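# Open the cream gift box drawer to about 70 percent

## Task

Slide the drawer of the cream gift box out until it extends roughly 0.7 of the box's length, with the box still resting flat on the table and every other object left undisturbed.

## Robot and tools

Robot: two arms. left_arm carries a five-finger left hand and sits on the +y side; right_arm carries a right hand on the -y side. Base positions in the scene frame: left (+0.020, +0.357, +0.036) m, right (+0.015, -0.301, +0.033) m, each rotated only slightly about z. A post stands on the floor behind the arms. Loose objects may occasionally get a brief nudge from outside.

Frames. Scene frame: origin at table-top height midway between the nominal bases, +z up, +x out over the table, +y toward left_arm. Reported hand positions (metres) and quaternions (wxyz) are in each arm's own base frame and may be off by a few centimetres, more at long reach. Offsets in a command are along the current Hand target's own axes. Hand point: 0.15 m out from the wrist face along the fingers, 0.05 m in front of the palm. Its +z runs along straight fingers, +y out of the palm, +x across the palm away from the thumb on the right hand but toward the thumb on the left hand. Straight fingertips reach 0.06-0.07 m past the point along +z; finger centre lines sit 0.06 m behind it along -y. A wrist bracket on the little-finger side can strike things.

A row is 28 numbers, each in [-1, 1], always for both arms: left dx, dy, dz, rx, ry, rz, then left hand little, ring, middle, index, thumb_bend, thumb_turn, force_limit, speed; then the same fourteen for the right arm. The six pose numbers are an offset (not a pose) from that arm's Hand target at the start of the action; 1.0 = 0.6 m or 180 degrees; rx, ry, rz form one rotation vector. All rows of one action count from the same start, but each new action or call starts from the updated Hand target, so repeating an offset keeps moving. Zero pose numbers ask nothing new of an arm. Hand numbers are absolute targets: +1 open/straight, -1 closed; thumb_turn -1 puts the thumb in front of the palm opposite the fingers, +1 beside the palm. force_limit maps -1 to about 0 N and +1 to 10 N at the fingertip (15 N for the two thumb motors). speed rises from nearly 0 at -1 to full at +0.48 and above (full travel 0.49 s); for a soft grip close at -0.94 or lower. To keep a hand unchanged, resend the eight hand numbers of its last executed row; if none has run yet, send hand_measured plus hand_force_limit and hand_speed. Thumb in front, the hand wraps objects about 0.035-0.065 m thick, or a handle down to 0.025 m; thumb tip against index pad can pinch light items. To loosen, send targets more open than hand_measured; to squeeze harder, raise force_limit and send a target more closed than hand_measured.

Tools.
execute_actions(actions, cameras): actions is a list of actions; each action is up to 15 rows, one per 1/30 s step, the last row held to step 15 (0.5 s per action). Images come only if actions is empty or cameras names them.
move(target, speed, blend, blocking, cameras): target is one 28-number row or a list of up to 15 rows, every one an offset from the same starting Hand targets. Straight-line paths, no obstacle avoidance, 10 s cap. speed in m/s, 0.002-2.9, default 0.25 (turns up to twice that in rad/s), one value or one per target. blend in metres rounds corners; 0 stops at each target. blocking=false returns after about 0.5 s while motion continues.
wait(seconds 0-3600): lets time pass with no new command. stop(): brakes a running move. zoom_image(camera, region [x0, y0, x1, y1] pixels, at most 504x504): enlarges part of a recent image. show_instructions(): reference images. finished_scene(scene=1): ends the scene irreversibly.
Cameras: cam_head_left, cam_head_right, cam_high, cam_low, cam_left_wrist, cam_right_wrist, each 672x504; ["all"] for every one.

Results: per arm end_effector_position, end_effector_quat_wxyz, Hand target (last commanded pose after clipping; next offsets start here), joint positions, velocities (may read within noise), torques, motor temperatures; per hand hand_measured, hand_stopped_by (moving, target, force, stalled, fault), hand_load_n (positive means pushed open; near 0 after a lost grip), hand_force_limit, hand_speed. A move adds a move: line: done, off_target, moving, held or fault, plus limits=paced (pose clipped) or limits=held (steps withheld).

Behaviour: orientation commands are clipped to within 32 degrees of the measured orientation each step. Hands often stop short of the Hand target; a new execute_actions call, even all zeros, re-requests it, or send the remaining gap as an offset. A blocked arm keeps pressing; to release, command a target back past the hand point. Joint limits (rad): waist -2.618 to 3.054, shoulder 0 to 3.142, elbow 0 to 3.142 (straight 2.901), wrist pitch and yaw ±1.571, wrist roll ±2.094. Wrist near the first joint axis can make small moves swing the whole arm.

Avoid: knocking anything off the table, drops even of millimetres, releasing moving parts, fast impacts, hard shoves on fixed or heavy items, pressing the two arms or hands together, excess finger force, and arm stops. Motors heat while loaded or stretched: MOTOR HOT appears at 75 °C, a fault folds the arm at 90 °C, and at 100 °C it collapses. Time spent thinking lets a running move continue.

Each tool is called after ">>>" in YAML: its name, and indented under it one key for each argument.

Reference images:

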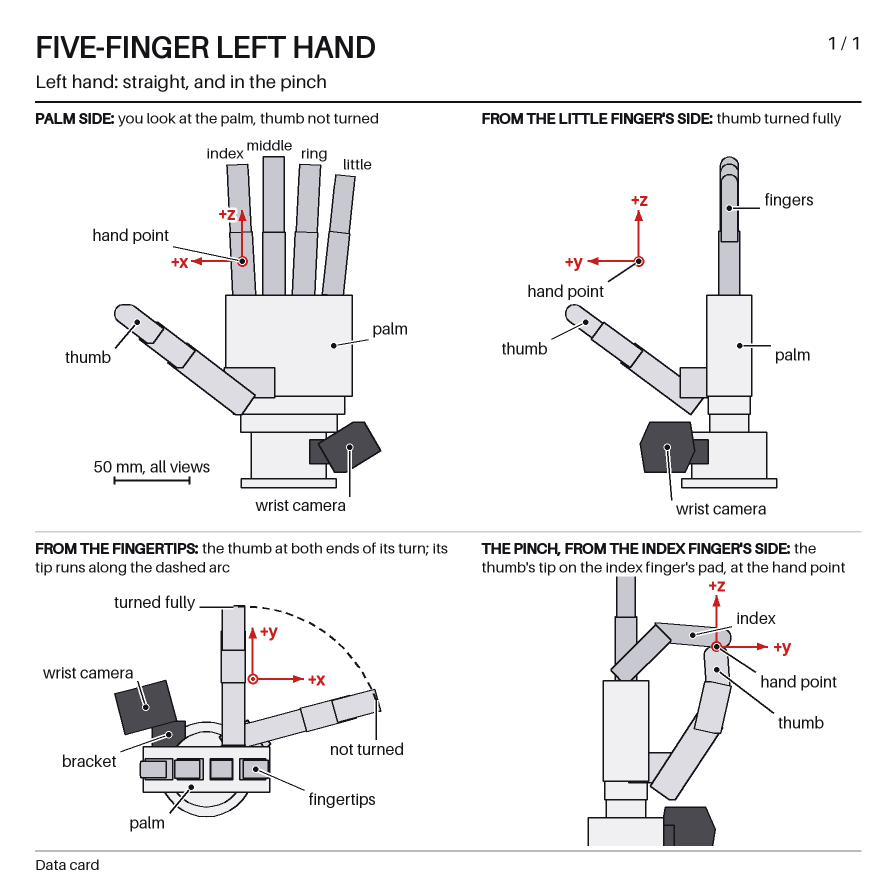

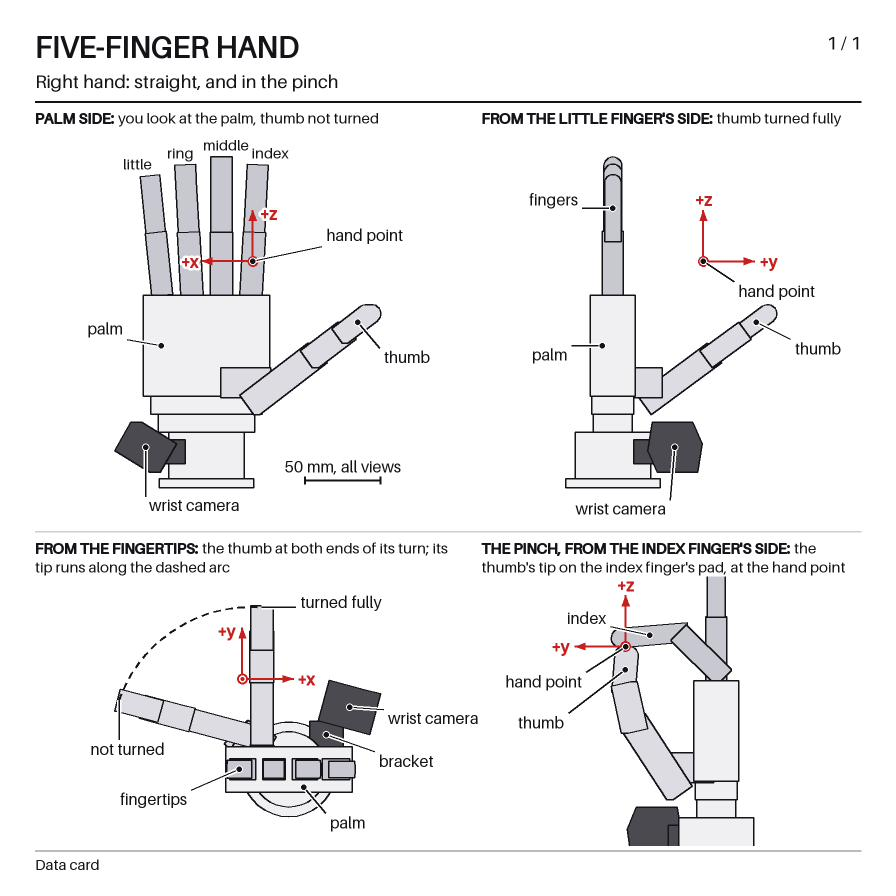

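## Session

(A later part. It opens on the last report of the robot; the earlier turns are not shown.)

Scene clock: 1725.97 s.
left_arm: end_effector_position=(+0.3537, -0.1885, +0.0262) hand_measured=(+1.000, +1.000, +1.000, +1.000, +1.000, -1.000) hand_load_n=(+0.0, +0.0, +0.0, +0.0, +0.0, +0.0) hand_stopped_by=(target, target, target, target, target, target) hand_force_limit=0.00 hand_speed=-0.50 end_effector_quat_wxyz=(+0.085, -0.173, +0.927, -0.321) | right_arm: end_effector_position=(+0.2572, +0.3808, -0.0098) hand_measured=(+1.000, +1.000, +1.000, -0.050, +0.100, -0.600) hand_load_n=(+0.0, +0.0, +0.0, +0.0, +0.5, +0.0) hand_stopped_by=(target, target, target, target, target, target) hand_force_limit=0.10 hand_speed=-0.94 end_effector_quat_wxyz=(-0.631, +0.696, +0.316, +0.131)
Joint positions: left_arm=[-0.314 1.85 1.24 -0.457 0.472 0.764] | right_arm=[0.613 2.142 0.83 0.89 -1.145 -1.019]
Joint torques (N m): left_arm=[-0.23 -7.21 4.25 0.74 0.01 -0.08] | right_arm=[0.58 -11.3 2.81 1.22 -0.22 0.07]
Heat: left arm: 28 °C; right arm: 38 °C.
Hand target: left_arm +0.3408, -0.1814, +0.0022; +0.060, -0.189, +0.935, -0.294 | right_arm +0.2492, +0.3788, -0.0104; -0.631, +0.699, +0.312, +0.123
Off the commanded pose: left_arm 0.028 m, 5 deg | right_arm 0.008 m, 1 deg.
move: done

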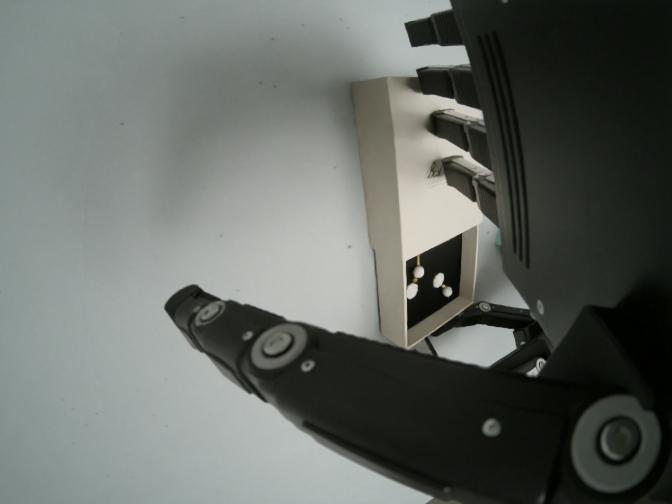

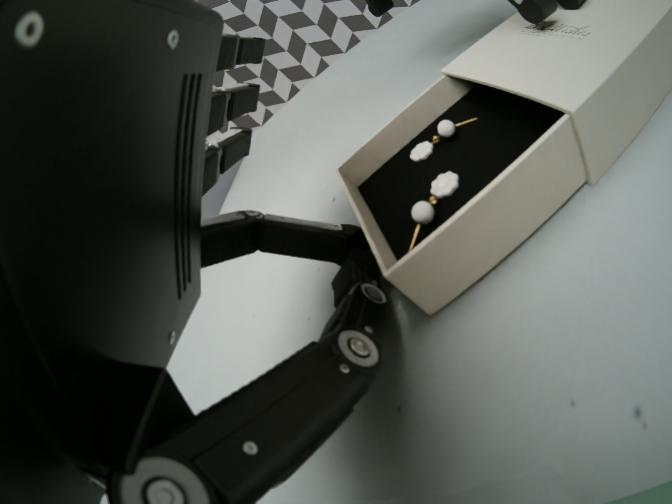

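>>> move:
  target: [0,0,0,0,0,0,1,1,1,1,1,-1,0,-0.5,0,0,0,0,0,0,1,1,1,0.2,0.1,-0.6,0.1,-0.8]
  cameras: ["cam_right_wrist"]

>>> move:
  target: [0,0,0,0,0,0,1,1,1,1,1,-1,0,-0.5,-0.0109,-0.00765,-0.0067,0,0,0,1,1,1,0.2,0.1,-0.6,0.1,-0.8]
  speed: 0.02
  cameras: ["cam_left_wrist","cam_right_wrist"]

Scene clock: 1745.77 s.
left_arm: end_effector_position=(+0.3537, -0.1885, +0.0262) hand_measured=(+1.000, +1.000, +1.000, +1.000, +1.000, -1.000) hand_load_n=(+0.0, +0.0, +0.0, +0.0, +0.0, +0.0) hand_stopped_by=(target, target, target, target, target, target) hand_force_limit=0.00 hand_speed=-0.50 end_effector_quat_wxyz=(+0.085, -0.173, +0.927, -0.321) | right_arm: end_effector_position=(+0.2572, +0.3808, -0.0098) hand_measured=(+1.000, +1.000, +1.000, +0.200, +0.100, -0.600) hand_load_n=(+0.0, +0.0, +0.0, +0.0, +0.0, +0.0) hand_stopped_by=(target, target, target, target, target, target) hand_force_limit=0.10 hand_speed=-0.80 end_effector_quat_wxyz=(-0.631, +0.696, +0.316, +0.131)
Joint positions: left_arm=[-0.314 1.85 1.24 -0.457 0.472 0.764] | right_arm=[0.613 2.142 0.83 0.89 -1.145 -1.019]
Joint torques (N m): left_arm=[-0.23 -7.2 4.22 0.74 0.01 -0.08] | right_arm=[0.58 -11.33 2.81 1.23 -0.23 0.07]
Heat: left arm: 28 °C; right arm: 38 °C.
Hand target: left_arm +0.3408, -0.1814, +0.0022; +0.060, -0.189, +0.935, -0.294 | right_arm +0.2492, +0.3788, -0.0104; -0.631, +0.699, +0.312, +0.123
Off the commanded pose: left_arm 0.028 m, 5 deg | right_arm 0.008 m, 1 deg.
move: done

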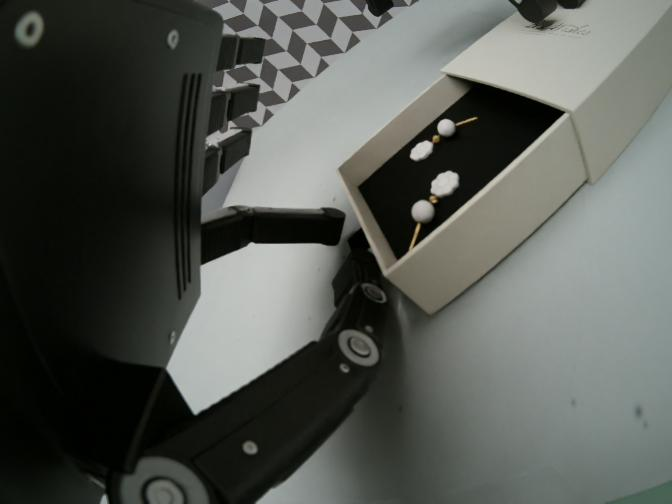

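Scene clock: 1746.60 s.
left_arm: end_effector_position=(+0.3537, -0.1885, +0.0262) hand_measured=(+1.000, +1.000, +1.000, +1.000, +1.000, -1.000) hand_load_n=(+0.0, +0.0, +0.0, +0.0, +0.0, +0.0) hand_stopped_by=(target, target, target, target, target, target) hand_force_limit=0.00 hand_speed=-0.50 end_effector_quat_wxyz=(+0.085, -0.173, +0.927, -0.321) | right_arm: end_effector_position=(+0.2492, +0.3752, -0.0102) hand_measured=(+1.000, +1.000, +1.000, +0.200, +0.100, -0.600) hand_load_n=(+0.0, +0.0, +0.0, +0.0, +0.0, +0.0) hand_stopped_by=(target, target, target, target, target, target) hand_force_limit=0.10 hand_speed=-0.80 end_effector_quat_wxyz=(-0.631, +0.698, +0.314, +0.129)
Joint positions: left_arm=[-0.314 1.85 1.24 -0.457 0.472 0.764] | right_arm=[0.613 2.122 0.79 0.904 -1.145 -1.019]
Joint torques (N m): left_arm=[-0.24 -7.2 4.22 0.73 0.03 -0.08] | right_arm=[0.43 -11.07 2.8 1.23 -0.25 0.05]
Heat: left arm: 28 °C; right arm: 38 °C.
Hand target: left_arm +0.3408, -0.1814, +0.0022; +0.060, -0.189, +0.935, -0.294 | right_arm +0.2423, +0.3731, -0.0098; -0.631, +0.699, +0.311, +0.123
Off the commanded pose: left_arm 0.028 m, 5 deg | right_arm 0.007 m, 1 deg.
move: done

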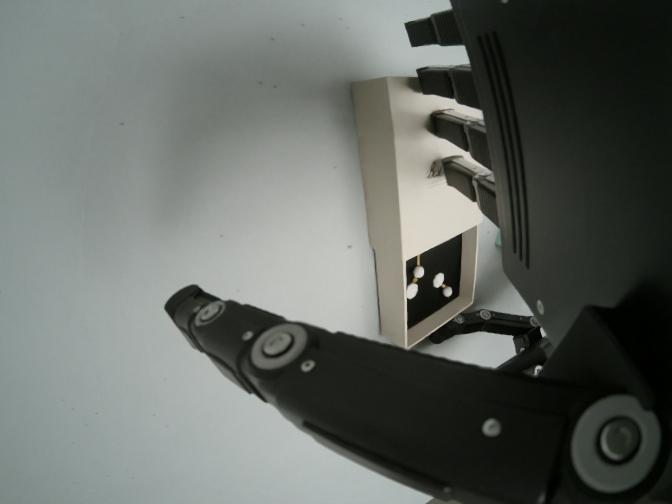

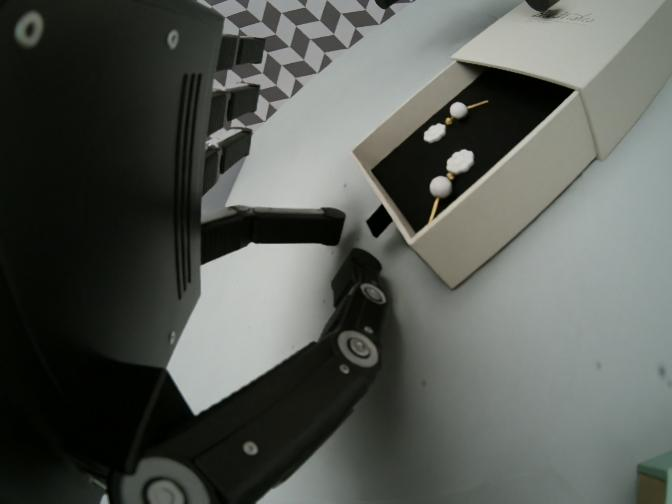

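>>> move:
  target:
    - [0,0,0,0,0,0,1,1,1,1,1,-1,0,-0.5,-0.0536,-0.0456,-0.0011,0,0,0,1,1,1,0.2,0.1,-0.6,0.1,-0.8]
    - [0,0,0,0,0,0,1,1,1,1,1,-1,0,-0.5,-0.0555,-0.1591,-0.0173,0,0,0,1,1,1,0.2,0.1,-0.6,0.1,-0.8]
  speed: [0.06, 0.12]
  blend: [0.01, 0]
  cameras: ["cam_left_wrist","cam_high","cam_right_wrist"]

Scene clock: 1754.27 s.
left_arm: end_effector_position=(+0.3537, -0.1885, +0.0262) hand_measured=(+1.000, +1.000, +1.000, +1.000, +1.000, -1.000) hand_load_n=(+0.0, +0.0, +0.0, +0.0, +0.0, +0.0) hand_stopped_by=(target, target, target, target, target, target) hand_force_limit=0.00 hand_speed=-0.50 end_effector_quat_wxyz=(+0.085, -0.173, +0.927, -0.321) | right_arm: end_effector_position=(+0.1693, +0.3603, +0.0592) hand_measured=(+1.000, +1.000, +1.000, +0.200, +0.100, -0.600) hand_load_n=(+0.0, +0.0, -0.5, +0.0, +0.0, +0.0) hand_stopped_by=(target, target, target, target, target, target) hand_force_limit=0.10 hand_speed=-0.80 end_effector_quat_wxyz=(+0.637, -0.686, -0.323, -0.138)
Joint positions: left_arm=[-0.314 1.85 1.24 -0.457 0.472 0.764] | right_arm=[0.734 1.684 0.499 0.882 -1.044 -0.919]
Joint torques (N m): left_arm=[-0.24 -7.17 4.22 0.74 0.01 -0.08] | right_arm=[0.32 -6.99 3.79 1.04 -0.07 0.04]
Heat: left arm: 28 °C; right arm: 37 °C.
Hand target: left_arm +0.3408, -0.1814, +0.0022; +0.060, -0.189, +0.935, -0.294 | right_arm +0.1623, +0.3546, +0.0502; +0.631, -0.699, -0.311, -0.123
Off the commanded pose: left_arm 0.028 m, 5 deg | right_arm 0.013 m, 3 deg.
move: off_target (right_arm)
Images, in order (width x height): cam_high 672x504, cam_left_wrist 672x504, cam_right_wrist 672x504.

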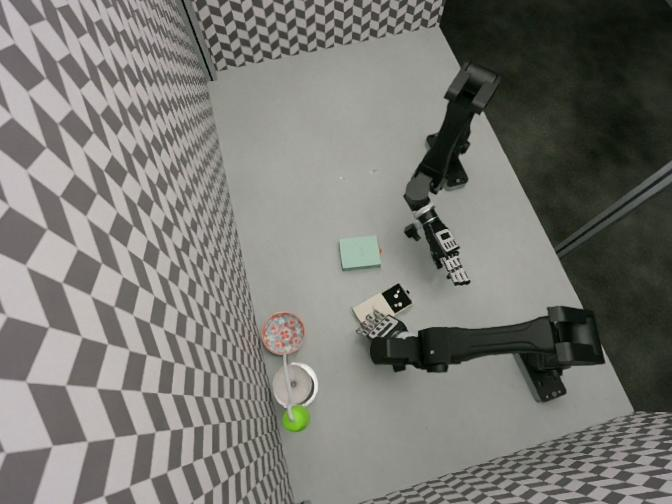

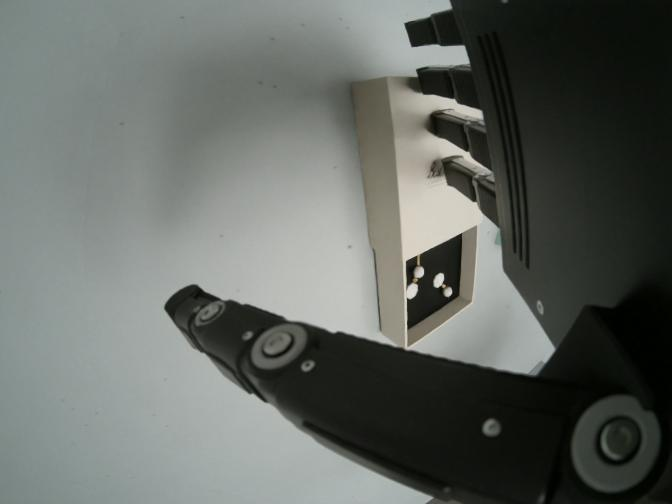

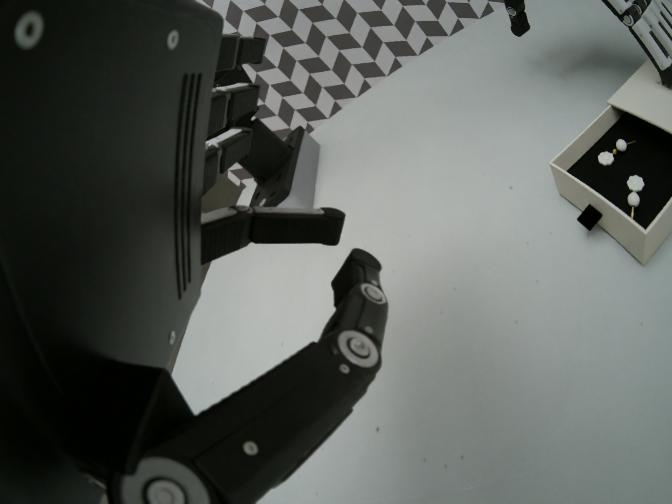

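>>> move:
  target: [0,-0.0143,-0.0205,0,0,0,1,1,1,1,1,-1,0,-0.5,0,0,0,0,0,0,1,1,1,0.2,0.1,-0.6,0.1,-0.8]
  speed: 0.03
  cameras: ["cam_right_wrist","cam_left_wrist"]

Scene clock: 1764.57 s.
left_arm: end_effector_position=(+0.3534, -0.1885, +0.0267) hand_measured=(+1.000, +1.000, +1.000, +1.000, +1.000, -1.000) hand_load_n=(+0.0, +0.0, +0.5, +0.0, +0.0, +0.0) hand_stopped_by=(target, target, target, target, target, target) hand_force_limit=0.00 hand_speed=-0.50 end_effector_quat_wxyz=(+0.084, -0.173, +0.928, -0.320) | right_arm: end_effector_position=(+0.1692, +0.3602, +0.0591) hand_measured=(+1.000, +1.000, +1.000, +0.200, +0.100, -0.600) hand_load_n=(+0.0, +0.0, +0.0, +0.0, +0.0, +0.0) hand_stopped_by=(target, target, target, target, target, target) hand_force_limit=0.10 hand_speed=-0.80 end_effector_quat_wxyz=(+0.637, -0.686, -0.323, -0.138)
Joint positions: left_arm=[-0.314 1.85 1.243 -0.463 0.471 0.764] | right_arm=[0.734 1.684 0.499 0.881 -1.044 -0.919]
Joint torques (N m): left_arm=[-0.23 -8.98 6.97 0.26 0.02 -0.08] | right_arm=[0.34 -6.99 3.82 1.04 -0.08 0.04]
Heat: left arm: 28 °C; right arm: 35 °C.
Hand target: left_arm +0.3408, -0.1815, +0.0173; +0.060, -0.189, +0.935, -0.295 | right_arm +0.1623, +0.3546, +0.0502; +0.631, -0.699, -0.311, -0.123
Off the commanded pose: left_arm 0.017 m, 5 deg | right_arm 0.013 m, 3 deg.
move: off_target (left_arm)
Images, in order (width x height): cam_left_wrist 672x504, cam_right_wrist 672x504.

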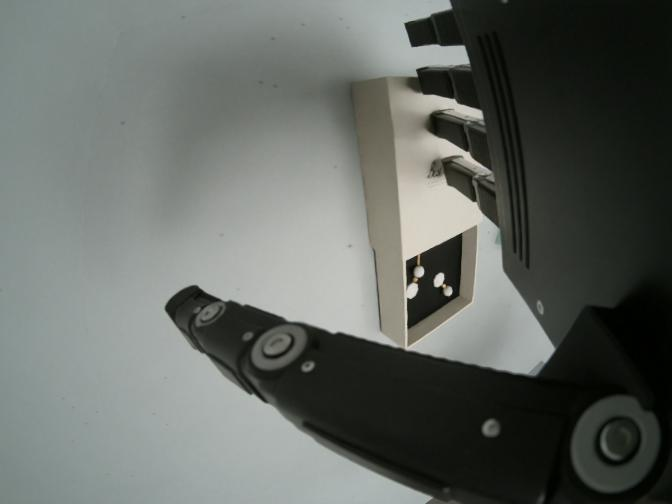

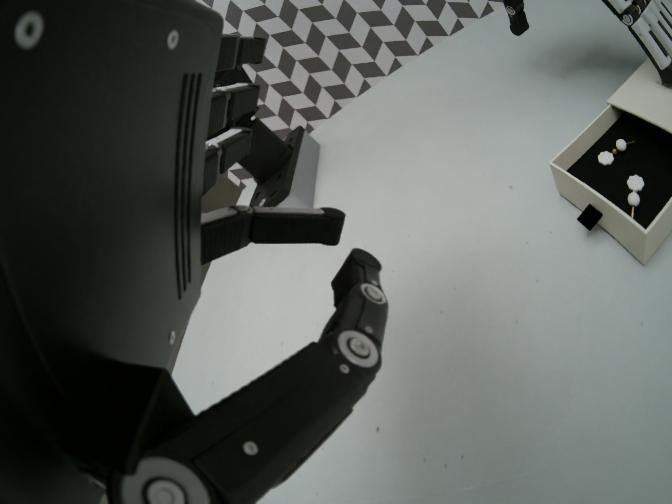

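>>> move:
  target: [0,-0.0076,-0.0109,0,0,0,1,1,1,1,1,-1,0,-0.5,0,0,0,0,0,0,1,1,1,0.2,0.1,-0.6,0.1,-0.8]
  speed: 0.03
  cameras: ["cam_right_wrist","cam_left_wrist"]

Scene clock: 1768.53 s.
left_arm: end_effector_position=(+0.3493, -0.1858, +0.0285) hand_measured=(+1.000, +1.000, +1.000, +1.000, +1.000, -1.000) hand_load_n=(+0.0, +0.0, +0.0, +0.0, +0.0, +0.0) hand_stopped_by=(target, target, target, target, target, target) hand_force_limit=0.00 hand_speed=-0.50 end_effector_quat_wxyz=(+0.076, -0.178, +0.930, -0.312) | right_arm: end_effector_position=(+0.1692, +0.3602, +0.0591) hand_measured=(+1.000, +1.000, +1.000, +0.200, +0.100, -0.600) hand_load_n=(+0.0, -0.5, +0.0, +0.0, +0.0, +0.0) hand_stopped_by=(target, target, target, target, target, target) hand_force_limit=0.10 hand_speed=-0.80 end_effector_quat_wxyz=(+0.637, -0.686, -0.323, -0.138)
Joint positions: left_arm=[-0.314 1.85 1.259 -0.503 0.465 0.764] | right_arm=[0.734 1.684 0.499 0.881 -1.044 -0.919]
Joint torques (N m): left_arm=[-0.23 -9.84 7.31 0.35 0.09 -0.09] | right_arm=[0.35 -7.04 3.85 1.05 -0.08 0.05]
Heat: left arm: 28 °C; right arm: 35 °C.
Hand target: left_arm +0.3408, -0.1814, +0.0252; +0.060, -0.189, +0.935, -0.294 | right_arm +0.1623, +0.3546, +0.0502; +0.631, -0.699, -0.311, -0.123
Off the commanded pose: left_arm 0.010 m, 3 deg | right_arm 0.013 m, 3 deg.
move: off_target (left_arm)
Images, in order (width x height): cam_left_wrist 672x504, cam_right_wrist 672x504.

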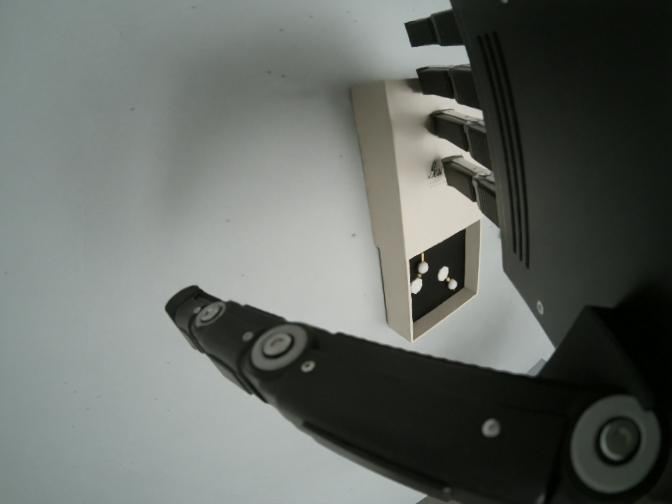

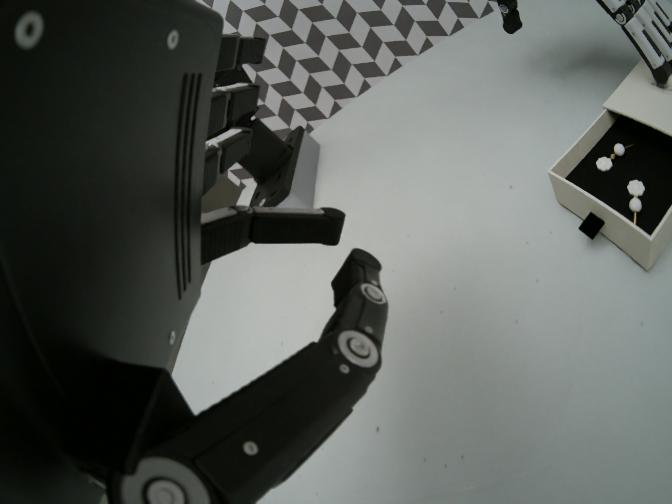

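>>> move:
  target: [-0.0073,-0.0213,-0.0156,0,0,0,1,1,1,1,1,-1,0,-0.5,0,0,0,0,0,0,1,1,1,0.2,0.1,-0.6,0.1,-0.8]
  speed: 0.06
  cameras: ["cam_right_wrist","cam_left_wrist"]

Scene clock: 1780.27 s.
left_arm: end_effector_position=(+0.3508, -0.1844, +0.0428) hand_measured=(+1.000, +1.000, +1.000, +1.000, +1.000, -1.000) hand_load_n=(+0.0, +0.0, +0.0, +0.0, +0.0, +0.0) hand_stopped_by=(target, target, target, target, target, target) hand_force_limit=0.00 hand_speed=-0.50 end_effector_quat_wxyz=(+0.071, -0.183, +0.932, -0.304) | right_arm: end_effector_position=(+0.1692, +0.3602, +0.0591) hand_measured=(+1.000, +1.000, +1.000, +0.200, +0.100, -0.600) hand_load_n=(+0.0, +0.0, +0.0, +0.0, +0.0, +0.5) hand_stopped_by=(target, target, target, target, target, target) hand_force_limit=0.10 hand_speed=-0.80 end_effector_quat_wxyz=(+0.637, -0.686, -0.323, -0.138)
Joint positions: left_arm=[-0.314 1.85 1.326 -0.587 0.454 0.762] | right_arm=[0.734 1.684 0.499 0.881 -1.044 -0.919]
Joint torques (N m): left_arm=[-0.42 -9.36 7.77 0.52 0.18 -0.09] | right_arm=[0.32 -6.99 3.84 1.04 -0.08 0.05]
Heat: left arm: 28 °C; right arm: 34 °C.
Hand target: left_arm +0.3468, -0.1844, +0.0402; +0.060, -0.189, +0.935, -0.294 | right_arm +0.1623, +0.3546, +0.0502; +0.631, -0.699, -0.311, -0.123
Off the commanded pose: left_arm 0.005 m, 2 deg | right_arm 0.013 m, 3 deg.
move: done
Images, in order (width x height): cam_left_wrist 672x504, cam_right_wrist 672x504.

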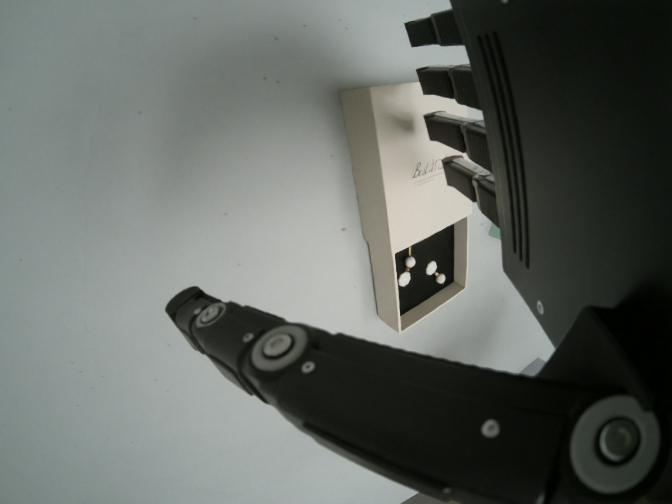

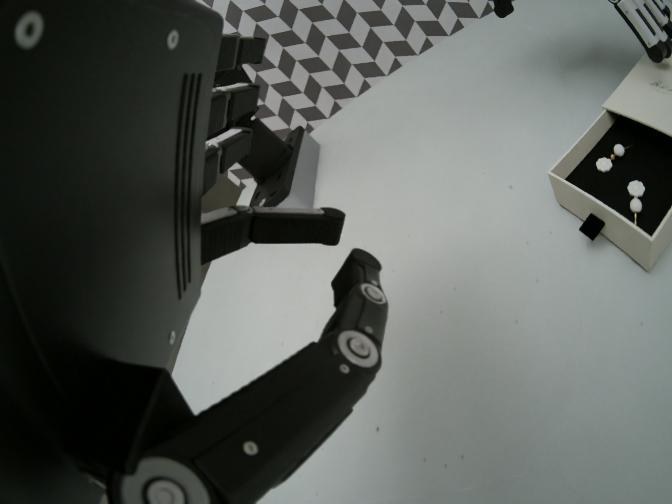

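>>> move:
  target:
    - [-0.0001,-0.0572,-0.082,0,0,0,1,1,1,1,1,-1,0,-0.5,0,0,0,0,0,0,1,1,1,0.2,0.1,-0.6,0.1,-0.8]
    - [0.0401,0.0373,-0.2292,0,0,0,1,1,1,1,1,-1,0,-0.5,0,0,0,0,0,0,1,1,1,0.2,0.1,-0.6,0.1,-0.8]
  speed: [0.1, 0.15]
  blend: [0.02, 0]
  cameras: ["all"]

Scene clock: 1788.30 s.
left_arm: end_effector_position=(+0.2983, -0.1046, +0.1420) hand_measured=(+1.000, +1.000, +1.000, +1.000, +1.000, -1.000) hand_load_n=(+0.0, +0.0, +0.0, +0.0, +0.0, +0.0) hand_stopped_by=(target, target, target, target, target, target) hand_force_limit=0.00 hand_speed=-0.50 end_effector_quat_wxyz=(+0.076, -0.190, +0.933, -0.295) | right_arm: end_effector_position=(+0.1692, +0.3602, +0.0591) hand_measured=(+1.000, +1.000, +1.000, +0.200, +0.100, -0.600) hand_load_n=(+0.0, +0.0, +0.0, +0.0, +0.0, +0.0) hand_stopped_by=(target, target, target, target, target, target) hand_force_limit=0.10 hand_speed=-0.80 end_effector_quat_wxyz=(+0.637, -0.686, -0.323, -0.138)
Joint positions: left_arm=[-0.126 1.572 1.42 -1.048 0.507 0.946] | right_arm=[0.734 1.684 0.499 0.881 -1.044 -0.919]
Joint torques (N m): left_arm=[0.21 -8.59 4.93 0.39 0.42 0.14] | right_arm=[0.32 -7.01 3.84 1.04 -0.08 0.04]
Heat: left arm: 28 °C; right arm: 34 °C.
Hand target: left_arm +0.2867, -0.1043, +0.1400; +0.060, -0.189, +0.935, -0.294 | right_arm +0.1623, +0.3546, +0.0502; +0.631, -0.699, -0.311, -0.123
Off the commanded pose: left_arm 0.012 m, 2 deg | right_arm 0.013 m, 3 deg.
move: off_target (left_arm)

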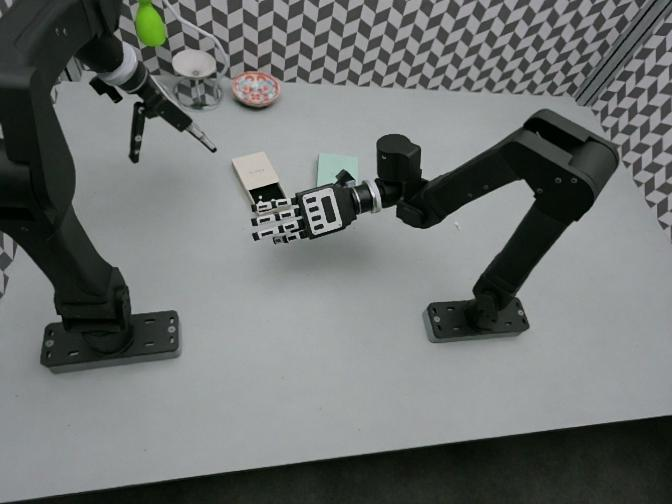

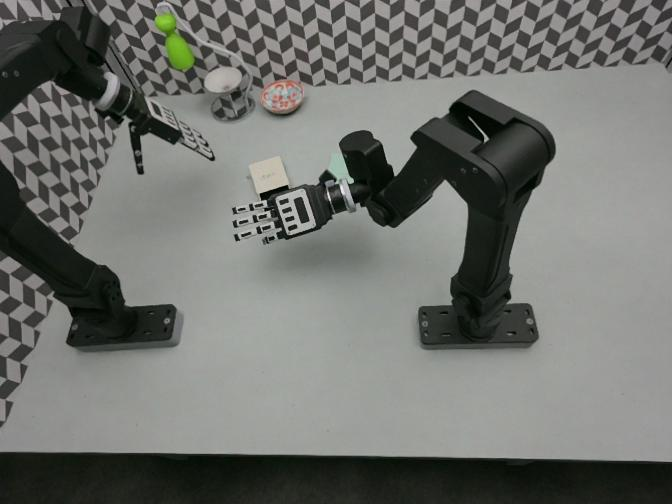

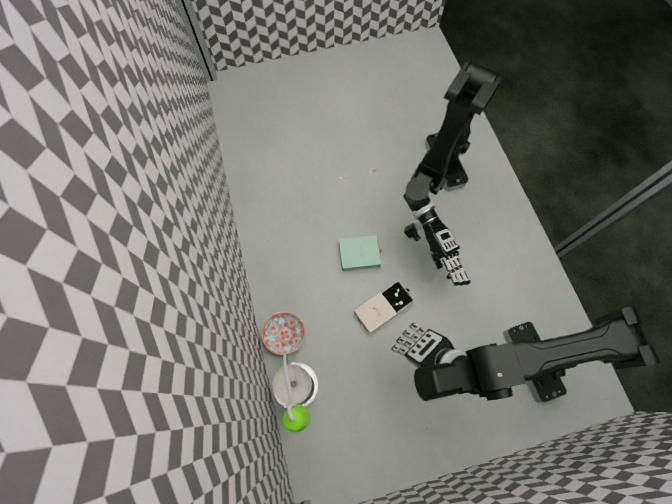

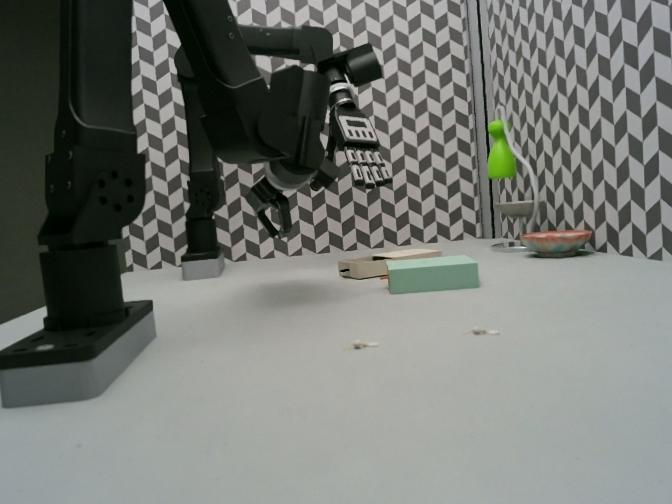

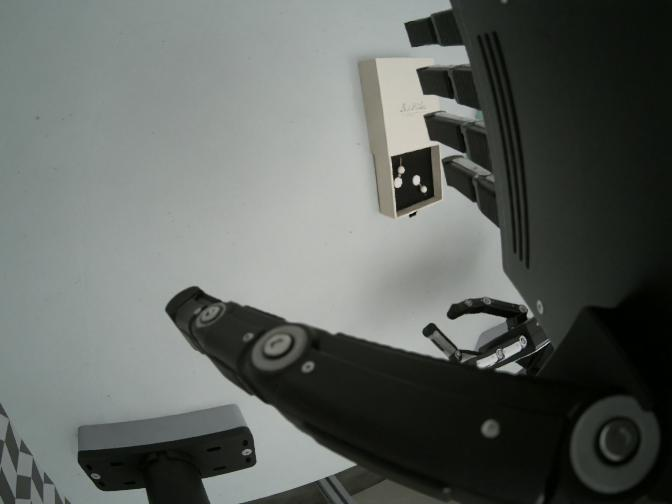

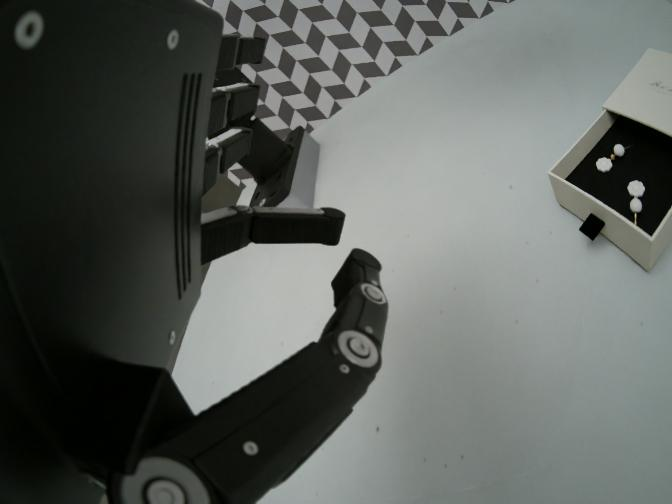

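>>> zoom_image:
  camera: "cam_high"
  region: [345, 275, 420, 340]

>>> zoom_image:
  camera: "cam_left_wrist"
  region: [350, 45, 450, 120]

>>> zoom_image:
  camera: "cam_left_wrist"
  region: [360, 130, 460, 225]

Scaled by 6.720 from the camera's image (finer frame: 960x720).

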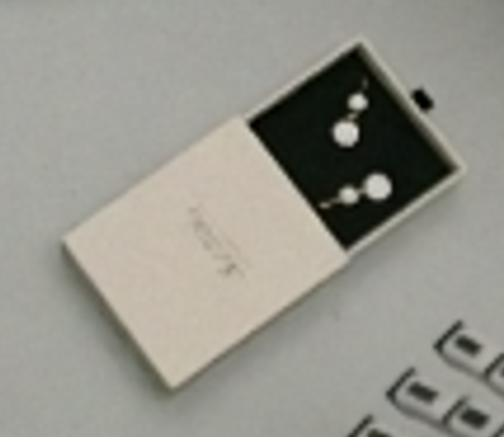

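Scaled by 5.040 from the camera's image (finer frame: 960x720).

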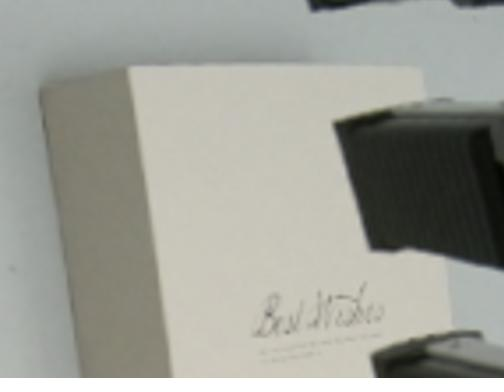

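Scaled by 5.040 from the camera's image (finer frame: 960x720).

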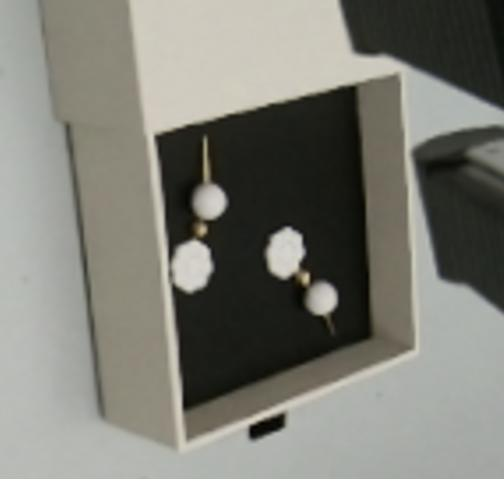

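>>> zoom_image:
  camera: "cam_left_wrist"
  region: [355, 45, 395, 75]

>>> zoom_image:
  camera: "cam_left_wrist"
  region: [365, 140, 405, 170]

>>> zoom_image:
  camera: "cam_left_wrist"
  region: [370, 195, 410, 225]

>>> zoom_image:
  camera: "cam_left_wrist"
  region: [415, 130, 455, 160]

>>> zoom_image:
  camera: "cam_left_wrist"
  region: [415, 185, 455, 215]

>>> zoom_image:
  camera: "cam_left_wrist"
  region: [415, 45, 455, 75]

Scaled by 12.600 from the camera's image (finer frame: 960x720).

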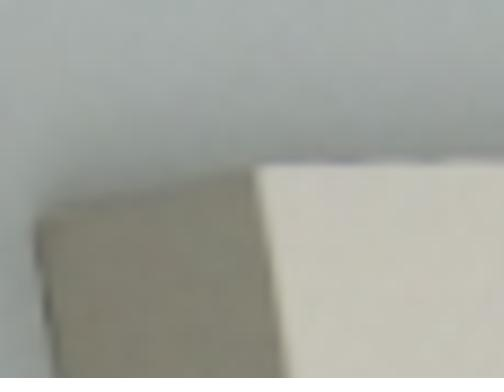

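Scaled by 12.600 from the camera's image (finer frame: 960x720).

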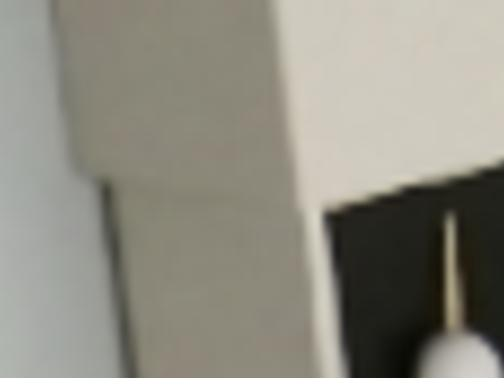

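Scaled by 12.600 from the camera's image (finer frame: 960x720).

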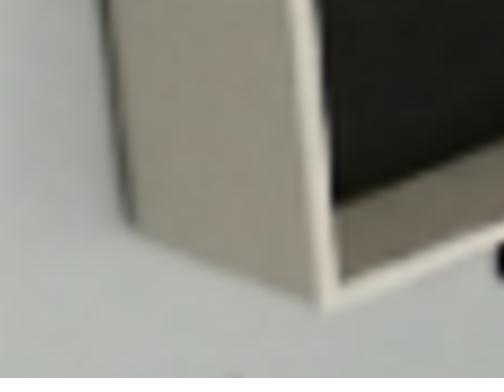

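Scaled by 12.600 from the camera's image (finer frame: 960x720).

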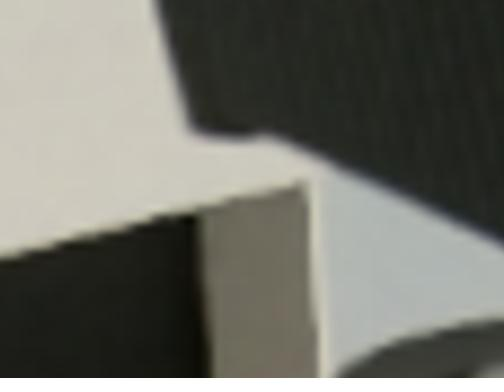

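Scaled by 12.600 from the camera's image (finer frame: 960x720).

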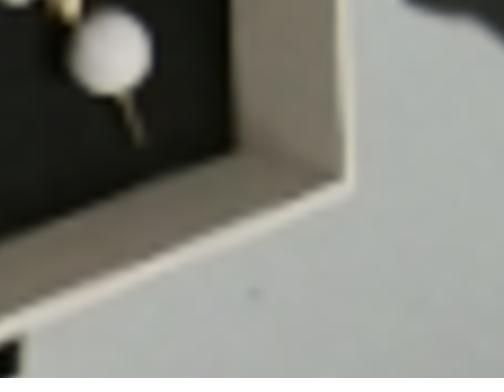

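Scaled by 12.600 from the camera's image (finer frame: 960x720).

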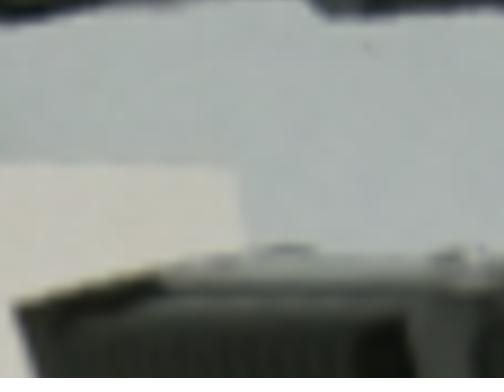

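>>> finished_scene:

The scene is finished: the task was done.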